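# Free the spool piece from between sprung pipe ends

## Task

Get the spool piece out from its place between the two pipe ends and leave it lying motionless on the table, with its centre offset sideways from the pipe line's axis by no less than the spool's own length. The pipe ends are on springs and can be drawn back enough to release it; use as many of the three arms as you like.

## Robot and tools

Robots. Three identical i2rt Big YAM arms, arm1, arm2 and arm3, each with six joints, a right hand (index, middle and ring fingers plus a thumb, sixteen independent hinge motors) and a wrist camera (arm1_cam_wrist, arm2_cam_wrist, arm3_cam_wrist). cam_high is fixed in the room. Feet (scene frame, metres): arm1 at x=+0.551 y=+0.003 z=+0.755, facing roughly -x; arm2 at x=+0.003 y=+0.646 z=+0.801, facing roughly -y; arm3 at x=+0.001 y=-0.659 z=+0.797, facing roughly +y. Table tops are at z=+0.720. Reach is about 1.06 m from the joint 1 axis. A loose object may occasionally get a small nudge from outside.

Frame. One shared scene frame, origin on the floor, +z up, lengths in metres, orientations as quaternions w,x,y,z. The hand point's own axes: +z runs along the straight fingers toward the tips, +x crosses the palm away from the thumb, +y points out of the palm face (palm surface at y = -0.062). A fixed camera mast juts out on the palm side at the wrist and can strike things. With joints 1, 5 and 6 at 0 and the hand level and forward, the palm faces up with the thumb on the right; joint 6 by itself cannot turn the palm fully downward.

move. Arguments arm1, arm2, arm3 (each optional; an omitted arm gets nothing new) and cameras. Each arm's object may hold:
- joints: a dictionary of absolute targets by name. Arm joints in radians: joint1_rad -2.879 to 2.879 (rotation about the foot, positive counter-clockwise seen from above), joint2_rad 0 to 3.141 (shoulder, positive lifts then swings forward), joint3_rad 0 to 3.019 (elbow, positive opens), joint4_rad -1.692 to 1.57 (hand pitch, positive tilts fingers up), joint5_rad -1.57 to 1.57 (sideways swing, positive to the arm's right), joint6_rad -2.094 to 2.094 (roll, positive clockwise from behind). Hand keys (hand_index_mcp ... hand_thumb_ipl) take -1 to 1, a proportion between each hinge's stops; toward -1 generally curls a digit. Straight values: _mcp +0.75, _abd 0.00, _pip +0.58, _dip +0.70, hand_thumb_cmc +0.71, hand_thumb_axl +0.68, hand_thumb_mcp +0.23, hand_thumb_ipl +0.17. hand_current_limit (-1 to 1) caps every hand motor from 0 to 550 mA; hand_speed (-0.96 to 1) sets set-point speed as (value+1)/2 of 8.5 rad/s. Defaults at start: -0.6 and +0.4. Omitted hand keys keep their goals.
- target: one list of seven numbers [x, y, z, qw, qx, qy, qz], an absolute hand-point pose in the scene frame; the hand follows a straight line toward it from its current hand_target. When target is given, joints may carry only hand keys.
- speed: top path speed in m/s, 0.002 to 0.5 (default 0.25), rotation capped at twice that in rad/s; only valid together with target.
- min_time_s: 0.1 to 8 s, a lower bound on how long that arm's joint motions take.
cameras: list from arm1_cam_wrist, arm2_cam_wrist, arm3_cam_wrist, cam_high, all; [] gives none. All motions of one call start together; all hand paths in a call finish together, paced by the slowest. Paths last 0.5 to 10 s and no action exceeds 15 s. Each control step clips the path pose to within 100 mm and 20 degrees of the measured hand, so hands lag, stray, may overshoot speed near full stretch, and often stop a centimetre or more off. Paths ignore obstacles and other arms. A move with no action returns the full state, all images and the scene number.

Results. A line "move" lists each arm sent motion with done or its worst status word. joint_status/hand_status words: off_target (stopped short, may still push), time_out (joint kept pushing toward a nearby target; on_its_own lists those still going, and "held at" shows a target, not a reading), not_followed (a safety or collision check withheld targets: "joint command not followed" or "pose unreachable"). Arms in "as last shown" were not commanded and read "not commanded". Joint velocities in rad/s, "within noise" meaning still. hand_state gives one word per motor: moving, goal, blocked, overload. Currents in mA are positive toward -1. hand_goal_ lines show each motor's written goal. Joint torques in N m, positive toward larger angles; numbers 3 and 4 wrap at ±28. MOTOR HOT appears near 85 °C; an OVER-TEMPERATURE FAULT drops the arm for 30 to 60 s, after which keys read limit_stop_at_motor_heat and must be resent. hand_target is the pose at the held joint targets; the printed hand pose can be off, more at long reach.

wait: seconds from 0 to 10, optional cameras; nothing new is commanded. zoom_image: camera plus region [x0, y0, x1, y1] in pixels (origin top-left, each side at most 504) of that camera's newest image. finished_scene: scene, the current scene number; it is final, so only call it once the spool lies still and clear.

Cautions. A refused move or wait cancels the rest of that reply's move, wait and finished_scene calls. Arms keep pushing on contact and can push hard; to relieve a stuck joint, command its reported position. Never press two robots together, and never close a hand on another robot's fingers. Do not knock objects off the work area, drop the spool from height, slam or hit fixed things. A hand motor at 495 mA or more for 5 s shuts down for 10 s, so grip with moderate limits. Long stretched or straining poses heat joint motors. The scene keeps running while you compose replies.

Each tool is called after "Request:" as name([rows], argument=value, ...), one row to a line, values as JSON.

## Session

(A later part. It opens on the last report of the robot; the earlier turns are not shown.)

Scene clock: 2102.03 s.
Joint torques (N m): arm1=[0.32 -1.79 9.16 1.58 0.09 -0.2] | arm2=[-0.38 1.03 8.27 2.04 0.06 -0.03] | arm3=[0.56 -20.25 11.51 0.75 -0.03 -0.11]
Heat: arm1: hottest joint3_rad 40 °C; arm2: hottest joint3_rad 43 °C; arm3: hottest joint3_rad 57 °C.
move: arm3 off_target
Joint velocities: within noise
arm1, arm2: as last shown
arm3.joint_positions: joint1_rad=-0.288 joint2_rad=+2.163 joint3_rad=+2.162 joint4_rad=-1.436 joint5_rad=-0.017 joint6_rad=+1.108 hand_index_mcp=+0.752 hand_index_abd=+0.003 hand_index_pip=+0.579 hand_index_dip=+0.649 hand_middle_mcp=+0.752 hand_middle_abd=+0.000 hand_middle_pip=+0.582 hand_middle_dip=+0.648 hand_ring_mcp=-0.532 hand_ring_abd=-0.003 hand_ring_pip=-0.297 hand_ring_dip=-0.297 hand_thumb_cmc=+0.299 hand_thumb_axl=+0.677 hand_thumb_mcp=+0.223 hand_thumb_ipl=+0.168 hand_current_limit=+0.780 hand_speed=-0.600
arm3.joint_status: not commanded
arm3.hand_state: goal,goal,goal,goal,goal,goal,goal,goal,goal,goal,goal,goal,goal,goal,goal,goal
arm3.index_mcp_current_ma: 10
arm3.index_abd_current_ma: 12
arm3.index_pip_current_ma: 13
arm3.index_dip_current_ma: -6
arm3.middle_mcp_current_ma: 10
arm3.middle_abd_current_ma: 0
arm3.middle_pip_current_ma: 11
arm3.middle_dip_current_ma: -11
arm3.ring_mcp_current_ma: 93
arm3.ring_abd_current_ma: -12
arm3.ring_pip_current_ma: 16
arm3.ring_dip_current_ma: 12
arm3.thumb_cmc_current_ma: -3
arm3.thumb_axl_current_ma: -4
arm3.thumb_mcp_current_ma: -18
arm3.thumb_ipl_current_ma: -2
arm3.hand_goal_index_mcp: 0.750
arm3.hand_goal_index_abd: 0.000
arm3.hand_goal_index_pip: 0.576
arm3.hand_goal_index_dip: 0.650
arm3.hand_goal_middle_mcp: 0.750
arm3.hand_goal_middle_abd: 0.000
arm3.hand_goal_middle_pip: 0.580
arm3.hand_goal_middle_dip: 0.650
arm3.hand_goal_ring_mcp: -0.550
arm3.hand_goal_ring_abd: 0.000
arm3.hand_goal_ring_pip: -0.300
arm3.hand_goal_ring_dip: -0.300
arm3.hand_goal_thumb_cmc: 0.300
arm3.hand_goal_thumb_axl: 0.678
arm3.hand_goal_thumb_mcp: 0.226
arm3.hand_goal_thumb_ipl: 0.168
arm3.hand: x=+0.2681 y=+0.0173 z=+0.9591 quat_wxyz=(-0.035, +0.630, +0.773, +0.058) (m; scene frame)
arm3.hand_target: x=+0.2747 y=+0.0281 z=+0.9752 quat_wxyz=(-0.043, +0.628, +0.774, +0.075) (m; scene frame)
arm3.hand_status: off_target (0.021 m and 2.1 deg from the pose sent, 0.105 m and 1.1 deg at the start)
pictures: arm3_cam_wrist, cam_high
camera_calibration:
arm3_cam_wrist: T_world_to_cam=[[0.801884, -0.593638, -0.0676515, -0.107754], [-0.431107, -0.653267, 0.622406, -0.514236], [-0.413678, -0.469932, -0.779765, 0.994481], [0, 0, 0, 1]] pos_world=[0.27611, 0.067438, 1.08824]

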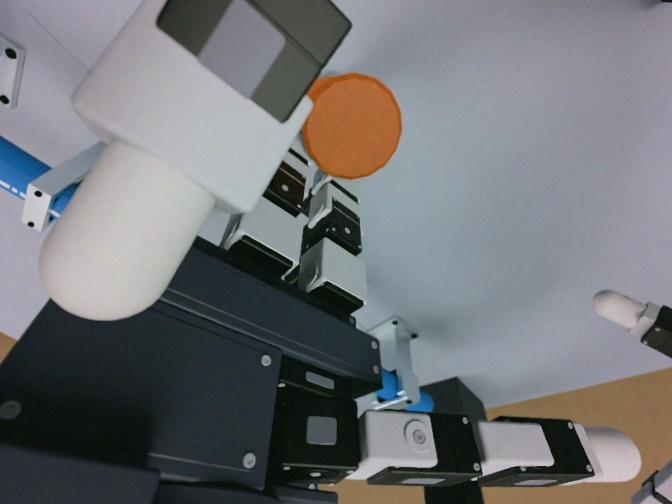

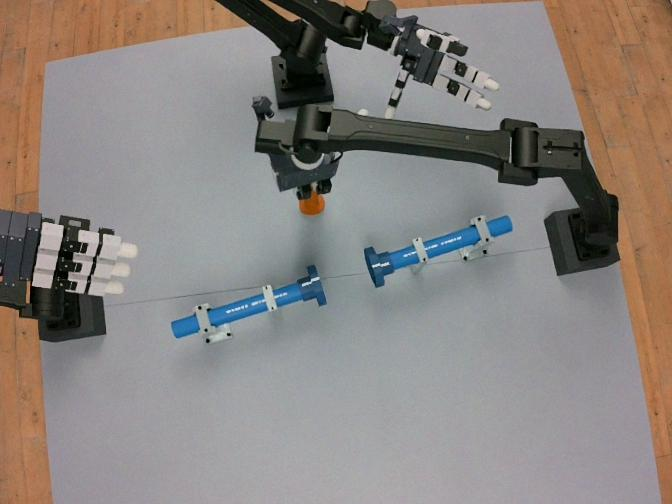

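Request:
move(arm3={"target": [0.33, 0.04, 0.985, -0.043, 0.628, 0.774, 0.074], "speed": 0.12}, cameras=["cam_high", "arm3_cam_wrist"])

Scene clock: 2112.37 s.
Joint torques (N m): arm1=[0.26 -1.73 9.11 1.68 0.08 -0.2] | arm2=[0.62 0.62 8.02 1.96 0.05 -0.02] | arm3=[1.38 -21.42 11.43 0.68 -0.08 -0.1]
Heat: arm1: hottest joint3_rad 40 °C; arm2: hottest joint3_rad 43 °C; arm3: hottest joint3_rad 59 °C.
move: arm3 off_target
Joint velocities: within noise
arm1: as last shown
arm2.joint_positions: joint1_rad=-0.121 joint2_rad=+0.598 joint3_rad=+1.370 joint4_rad=-1.294 joint5_rad=+0.082 joint6_rad=+1.105 hand_index_mcp=+0.755 hand_index_abd=+0.000 hand_index_pip=+0.577 hand_index_dip=+0.696 hand_middle_mcp=+0.755 hand_middle_abd=+0.000 hand_middle_pip=+0.577 hand_middle_dip=+0.696 hand_ring_mcp=+0.755 hand_ring_abd=+0.000 hand_ring_pip=+0.577 hand_ring_dip=+0.696 hand_thumb_cmc=+0.715 hand_thumb_axl=+0.677 hand_thumb_mcp=+0.226 hand_thumb_ipl=+0.168 hand_current_limit=+0.400 hand_speed=-0.600
arm2.joint_status: not commanded
arm2.hand_state: goal,goal,goal,goal,goal,goal,goal,goal,goal,goal,goal,goal,goal,goal,goal,goal
arm2.index_mcp_current_ma: 1
arm2.index_abd_current_ma: 0
arm2.index_pip_current_ma: 1
arm2.index_dip_current_ma: 0
arm2.middle_mcp_current_ma: 1
arm2.middle_abd_current_ma: 0
arm2.middle_pip_current_ma: 1
arm2.middle_dip_current_ma: 0
arm2.ring_mcp_current_ma: 1
arm2.ring_abd_current_ma: 0
arm2.ring_pip_current_ma: 1
arm2.ring_dip_current_ma: 0
arm2.thumb_cmc_current_ma: 1
arm2.thumb_axl_current_ma: -1
arm2.thumb_mcp_current_ma: 0
arm2.thumb_ipl_current_ma: 0
arm2.hand_goal_index_mcp: 0.754
arm2.hand_goal_index_abd: 0.000
arm2.hand_goal_index_pip: 0.576
arm2.hand_goal_index_dip: 0.696
arm2.hand_goal_middle_mcp: 0.754
arm2.hand_goal_middle_abd: 0.000
arm2.hand_goal_middle_pip: 0.576
arm2.hand_goal_middle_dip: 0.696
arm2.hand_goal_ring_mcp: 0.754
arm2.hand_goal_ring_abd: 0.000
arm2.hand_goal_ring_pip: 0.576
arm2.hand_goal_ring_dip: 0.696
arm2.hand_goal_thumb_cmc: 0.714
arm2.hand_goal_thumb_axl: 0.678
arm2.hand_goal_thumb_mcp: 0.226
arm2.hand_goal_thumb_ipl: 0.168
arm2.hand: x=-0.1167 y=+0.4160 z=+1.3623 quat_wxyz=(+0.452, +0.707, -0.499, +0.216) (m; scene frame)
arm2.hand_target: x=-0.1165 y=+0.4190 z=+1.3752 quat_wxyz=(+0.463, +0.700, -0.495, +0.222) (m; scene frame)
arm2.hand_status: not commanded
arm3.joint_positions: joint1_rad=-0.369 joint2_rad=+2.286 joint3_rad=+2.407 joint4_rad=-1.557 joint5_rad=-0.029 joint6_rad=+1.039 hand_index_mcp=+0.751 hand_index_abd=+0.003 hand_index_pip=+0.579 hand_index_dip=+0.649 hand_middle_mcp=+0.751 hand_middle_abd=+0.000 hand_middle_pip=+0.582 hand_middle_dip=+0.648 hand_ring_mcp=-0.532 hand_ring_abd=-0.003 hand_ring_pip=-0.297 hand_ring_dip=-0.297 hand_thumb_cmc=+0.299 hand_thumb_axl=+0.677 hand_thumb_mcp=+0.223 hand_thumb_ipl=+0.168 hand_current_limit=+0.780 hand_speed=-0.600
arm3.joint_status: not commanded
arm3.hand_state: goal,goal,goal,goal,goal,goal,goal,goal,goal,goal,goal,goal,goal,goal,goal,goal
arm3.index_mcp_current_ma: 5
arm3.index_abd_current_ma: 12
arm3.index_pip_current_ma: 12
arm3.index_dip_current_ma: -6
arm3.middle_mcp_current_ma: 4
arm3.middle_abd_current_ma: 0
arm3.middle_pip_current_ma: 11
arm3.middle_dip_current_ma: -11
arm3.ring_mcp_current_ma: 93
arm3.ring_abd_current_ma: -12
arm3.ring_pip_current_ma: 16
arm3.ring_dip_current_ma: 12
arm3.thumb_cmc_current_ma: -3
arm3.thumb_axl_current_ma: -4
arm3.thumb_mcp_current_ma: -18
arm3.thumb_ipl_current_ma: -2
arm3.hand_goal_index_mcp: 0.750
arm3.hand_goal_index_abd: 0.000
arm3.hand_goal_index_pip: 0.576
arm3.hand_goal_index_dip: 0.650
arm3.hand_goal_middle_mcp: 0.750
arm3.hand_goal_middle_abd: 0.000
arm3.hand_goal_middle_pip: 0.580
arm3.hand_goal_middle_dip: 0.650
arm3.hand_goal_ring_mcp: -0.550
arm3.hand_goal_ring_abd: 0.000
arm3.hand_goal_ring_pip: -0.300
arm3.hand_goal_ring_dip: -0.300
arm3.hand_goal_thumb_cmc: 0.300
arm3.hand_goal_thumb_axl: 0.678
arm3.hand_goal_thumb_mcp: 0.226
arm3.hand_goal_thumb_ipl: 0.168
arm3.hand: x=+0.3304 y=+0.0278 z=+0.9706 quat_wxyz=(-0.036, +0.634, +0.770, +0.058) (m; scene frame)
arm3.hand_target: x=+0.3296 y=+0.0391 z=+0.9850 quat_wxyz=(-0.043, +0.628, +0.774, +0.075) (m; scene frame)
arm3.hand_status: off_target (0.019 m and 2.1 deg from the pose sent, 0.071 m and 2.1 deg at the start)
pictures: arm3_cam_wrist, cam_high
camera_calibration:
arm3_cam_wrist: T_world_to_cam=[[0.795751, -0.601548, -0.0701518, -0.145987], [-0.436905, -0.650415, 0.621349, -0.484667], [-0.419399, -0.463789, -0.780388, 1.03644], [0, 0, 0, 1]] pos_world=[0.339098, 0.0776369, 1.09973]

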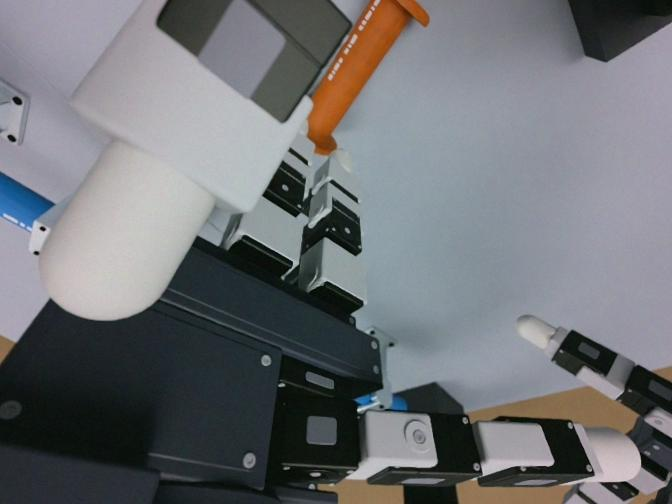

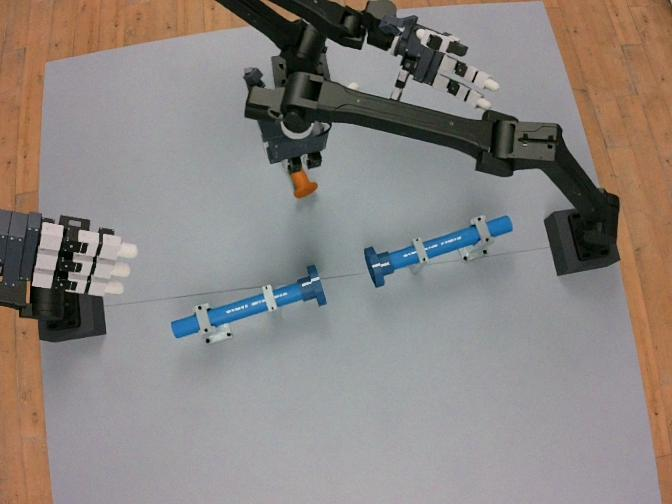

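Request:
move(arm3={"target": [0.29, 0.02, 1.08, -0.043, 0.628, 0.774, 0.074], "speed": 0.15})

Request:
move(arm3={"target": [0.1, 0.0, 1.09, -0.043, 0.628, 0.774, 0.074], "speed": 0.25}, cameras=["cam_high", "arm3_cam_wrist"])

Scene clock: 2119.40 s.
Joint torques (N m): arm1=[0.56 -1.67 9.16 1.63 0.07 -0.2] | arm2=[0.03 0.44 8.03 2.14 0.07 0.03] | arm3=[1.26 -21.6 10.74 0.8 0.12 0.06]
Heat: arm1: hottest joint3_rad 40 °C; arm2: hottest joint3_rad 43 °C; arm3: hottest joint3_rad 59 °C.
move: arm3 off_target
Joint velocities: within noise
arm1, arm2: as last shown
arm3.joint_positions: joint1_rad=-0.322 joint2_rad=+2.202 joint3_rad=+2.484 joint4_rad=-1.689 joint5_rad=-0.021 joint6_rad=+1.060 hand_index_mcp=+0.751 hand_index_abd=+0.003 hand_index_pip=+0.579 hand_index_dip=+0.649 hand_middle_mcp=+0.751 hand_middle_abd=+0.000 hand_middle_pip=+0.582 hand_middle_dip=+0.648 hand_ring_mcp=-0.532 hand_ring_abd=-0.003 hand_ring_pip=-0.297 hand_ring_dip=-0.297 hand_thumb_cmc=+0.299 hand_thumb_axl=+0.677 hand_thumb_mcp=+0.223 hand_thumb_ipl=+0.168 hand_current_limit=+0.780 hand_speed=-0.600
arm3.joint_status: not commanded
arm3.hand_state: goal,goal,goal,goal,goal,goal,goal,goal,goal,goal,goal,goal,goal,goal,goal,goal
arm3.index_mcp_current_ma: 5
arm3.index_abd_current_ma: 12
arm3.index_pip_current_ma: 12
arm3.index_dip_current_ma: -6
arm3.middle_mcp_current_ma: 4
arm3.middle_abd_current_ma: 0
arm3.middle_pip_current_ma: 11
arm3.middle_dip_current_ma: -11
arm3.ring_mcp_current_ma: 93
arm3.ring_abd_current_ma: -12
arm3.ring_pip_current_ma: 16
arm3.ring_dip_current_ma: 12
arm3.thumb_cmc_current_ma: -3
arm3.thumb_axl_current_ma: -4
arm3.thumb_mcp_current_ma: -18
arm3.thumb_ipl_current_ma: -2
arm3.hand_goal_index_mcp: 0.750
arm3.hand_goal_index_abd: 0.000
arm3.hand_goal_index_pip: 0.576
arm3.hand_goal_index_dip: 0.650
arm3.hand_goal_middle_mcp: 0.750
arm3.hand_goal_middle_abd: 0.000
arm3.hand_goal_middle_pip: 0.580
arm3.hand_goal_middle_dip: 0.650
arm3.hand_goal_ring_mcp: -0.550
arm3.hand_goal_ring_abd: 0.000
arm3.hand_goal_ring_pip: -0.300
arm3.hand_goal_ring_dip: -0.300
arm3.hand_goal_thumb_cmc: 0.300
arm3.hand_goal_thumb_axl: 0.678
arm3.hand_goal_thumb_mcp: 0.226
arm3.hand_goal_thumb_ipl: 0.168
arm3.hand: x=+0.2911 y=+0.0149 z=+1.0570 quat_wxyz=(-0.040, +0.624, +0.777, +0.072) (m; scene frame)
arm3.hand_target: x=+0.2896 y=+0.0188 z=+1.0793 quat_wxyz=(-0.048, +0.624, +0.774, +0.092) (m; scene frame)
arm3.hand_status: off_target (0.024 m and 0.7 deg from the pose sent, 0.117 m and 2.1 deg at the start; a joint's target at an end of its range on 27 of 43 steps)
pictures: none

Scene clock: 2121.10 s.
Joint torques (N m): arm1=[0.38 -1.49 9.17 1.59 0.09 -0.21] | arm2=[-0.03 1.26 8.03 2.22 0.06 0.01] | arm3=[0.21 -21.13 6.9 1.42 0.18 0.06]
Heat: arm1: hottest joint3_rad 40 °C; arm2: hottest joint3_rad 43 °C; arm3: hottest joint3_rad 58 °C.
move: arm3 off_target
Joint velocities: within noise
arm1.joint_positions: joint1_rad=+1.143 joint2_rad=+0.766 joint3_rad=+0.262 joint4_rad=+0.529 joint5_rad=+0.173 joint6_rad=+0.772 hand_index_mcp=+0.768 hand_index_abd=+0.008 hand_index_pip=+0.206 hand_index_dip=+0.698 hand_middle_mcp=+0.760 hand_middle_abd=+0.001 hand_middle_pip=+0.203 hand_middle_dip=+0.697 hand_ring_mcp=-0.550 hand_ring_abd=+0.001 hand_ring_pip=-0.229 hand_ring_dip=-0.328 hand_thumb_cmc=+0.721 hand_thumb_axl=+0.677 hand_thumb_mcp=+0.226 hand_thumb_ipl=+0.168 hand_current_limit=+0.780 hand_speed=-0.800
arm1.joint_status: not commanded
arm1.hand_state: goal,goal,goal,goal,goal,goal,goal,goal,goal,goal,goal,goal,goal,goal,goal,goal
arm1.index_mcp_current_ma: 18
arm1.index_abd_current_ma: 6
arm1.index_pip_current_ma: 5
arm1.index_dip_current_ma: -1
arm1.middle_mcp_current_ma: 5
arm1.middle_abd_current_ma: 0
arm1.middle_pip_current_ma: 1
arm1.middle_dip_current_ma: -1
arm1.ring_mcp_current_ma: 0
arm1.ring_abd_current_ma: 0
arm1.ring_pip_current_ma: 0
arm1.ring_dip_current_ma: 1
arm1.thumb_cmc_current_ma: 6
arm1.thumb_axl_current_ma: 0
arm1.thumb_mcp_current_ma: 0
arm1.thumb_ipl_current_ma: 0
arm1.hand_goal_index_mcp: 0.754
arm1.hand_goal_index_abd: 0.000
arm1.hand_goal_index_pip: 0.200
arm1.hand_goal_index_dip: 0.700
arm1.hand_goal_middle_mcp: 0.754
arm1.hand_goal_middle_abd: 0.000
arm1.hand_goal_middle_pip: 0.200
arm1.hand_goal_middle_dip: 0.700
arm1.hand_goal_ring_mcp: -0.550
arm1.hand_goal_ring_abd: 0.000
arm1.hand_goal_ring_pip: -0.230
arm1.hand_goal_ring_dip: -0.330
arm1.hand_goal_thumb_cmc: 0.714
arm1.hand_goal_thumb_axl: 0.678
arm1.hand_goal_thumb_mcp: 0.226
arm1.hand_goal_thumb_ipl: 0.168
arm1.hand: x=+0.3193 y=-0.2891 z=+1.0665 quat_wxyz=(+0.715, +0.546, -0.431, +0.072) (m; scene frame)
arm1.hand_target: x=+0.3206 y=-0.2910 z=+1.0692 quat_wxyz=(+0.715, +0.546, -0.431, +0.077) (m; scene frame)
arm1.hand_status: not commanded
arm2: as last shown
arm3.joint_positions: joint1_rad=-0.030 joint2_rad=+2.059 joint3_rad=+2.298 joint4_rad=-1.669 joint5_rad=+0.022 joint6_rad=+1.343 hand_index_mcp=+0.751 hand_index_abd=+0.003 hand_index_pip=+0.579 hand_index_dip=+0.649 hand_middle_mcp=+0.751 hand_middle_abd=+0.000 hand_middle_pip=+0.582 hand_middle_dip=+0.648 hand_ring_mcp=-0.532 hand_ring_abd=-0.003 hand_ring_pip=-0.297 hand_ring_dip=-0.297 hand_thumb_cmc=+0.299 hand_thumb_axl=+0.677 hand_thumb_mcp=+0.223 hand_thumb_ipl=+0.168 hand_current_limit=+0.780 hand_speed=-0.600
arm3.joint_status: not commanded
arm3.hand_state: goal,goal,goal,goal,goal,goal,goal,goal,goal,goal,goal,goal,goal,goal,goal,goal
arm3.index_mcp_current_ma: 3
arm3.index_abd_current_ma: 12
arm3.index_pip_current_ma: 12
arm3.index_dip_current_ma: -6
arm3.middle_mcp_current_ma: 3
arm3.middle_abd_current_ma: 0
arm3.middle_pip_current_ma: 11
arm3.middle_dip_current_ma: -11
arm3.ring_mcp_current_ma: 93
arm3.ring_abd_current_ma: -11
arm3.ring_pip_current_ma: 16
arm3.ring_dip_current_ma: 12
arm3.thumb_cmc_current_ma: -3
arm3.thumb_axl_current_ma: -4
arm3.thumb_mcp_current_ma: -18
arm3.thumb_ipl_current_ma: -2
arm3.hand_goal_index_mcp: 0.750
arm3.hand_goal_index_abd: 0.000
arm3.hand_goal_index_pip: 0.576
arm3.hand_goal_index_dip: 0.650
arm3.hand_goal_middle_mcp: 0.750
arm3.hand_goal_middle_abd: 0.000
arm3.hand_goal_middle_pip: 0.580
arm3.hand_goal_middle_dip: 0.650
arm3.hand_goal_ring_mcp: -0.550
arm3.hand_goal_ring_abd: 0.000
arm3.hand_goal_ring_pip: -0.300
arm3.hand_goal_ring_dip: -0.300
arm3.hand_goal_thumb_cmc: 0.300
arm3.hand_goal_thumb_axl: 0.678
arm3.hand_goal_thumb_mcp: 0.226
arm3.hand_goal_thumb_ipl: 0.168
arm3.hand: x=+0.0950 y=+0.0027 z=+1.0772 quat_wxyz=(-0.035, +0.622, +0.780, +0.062) (m; scene frame)
arm3.hand_target: x=+0.0999 y=-0.0001 z=+1.0900 quat_wxyz=(-0.043, +0.628, +0.774, +0.074) (m; scene frame)
arm3.hand_status: off_target (0.014 m and 1.9 deg from the pose sent, 0.195 m and 0.7 deg at the start)
pictures: arm3_cam_wrist, cam_high
camera_calibration:
arm3_cam_wrist: T_world_to_cam=[[0.814351, -0.576735, -0.0648767, 0.0261559], [-0.422451, -0.665697, 0.615128, -0.664884], [-0.397954, -0.473523, -0.785754, 1.01297], [0, 0, 0, 1]] pos_world=[0.100933, 0.0521358, 1.20663]

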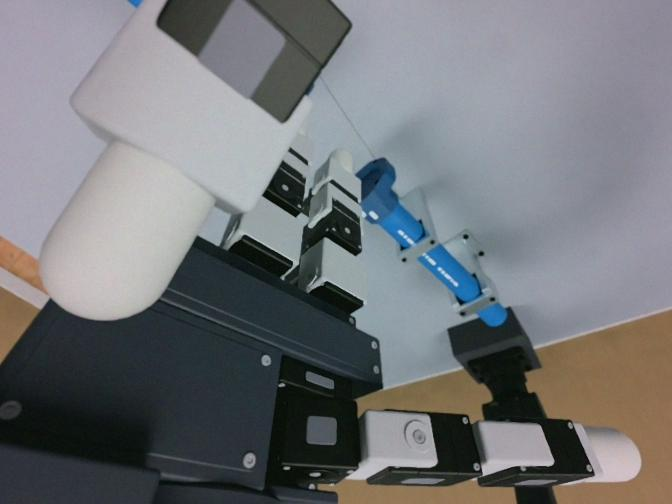

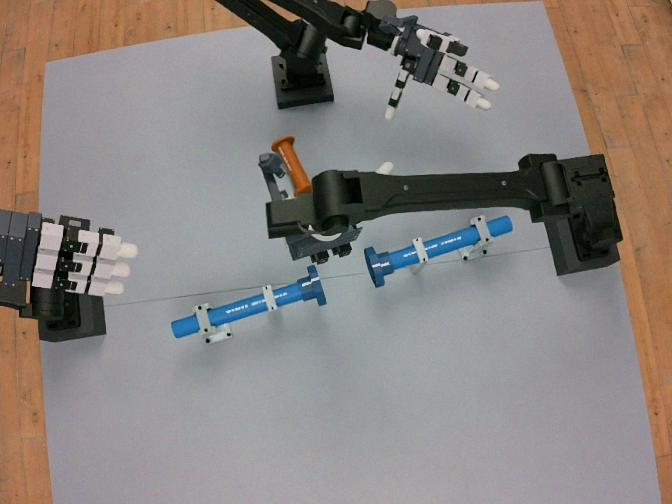

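Request:
finished_scene(scene=1)

The scene is finished: the task was done.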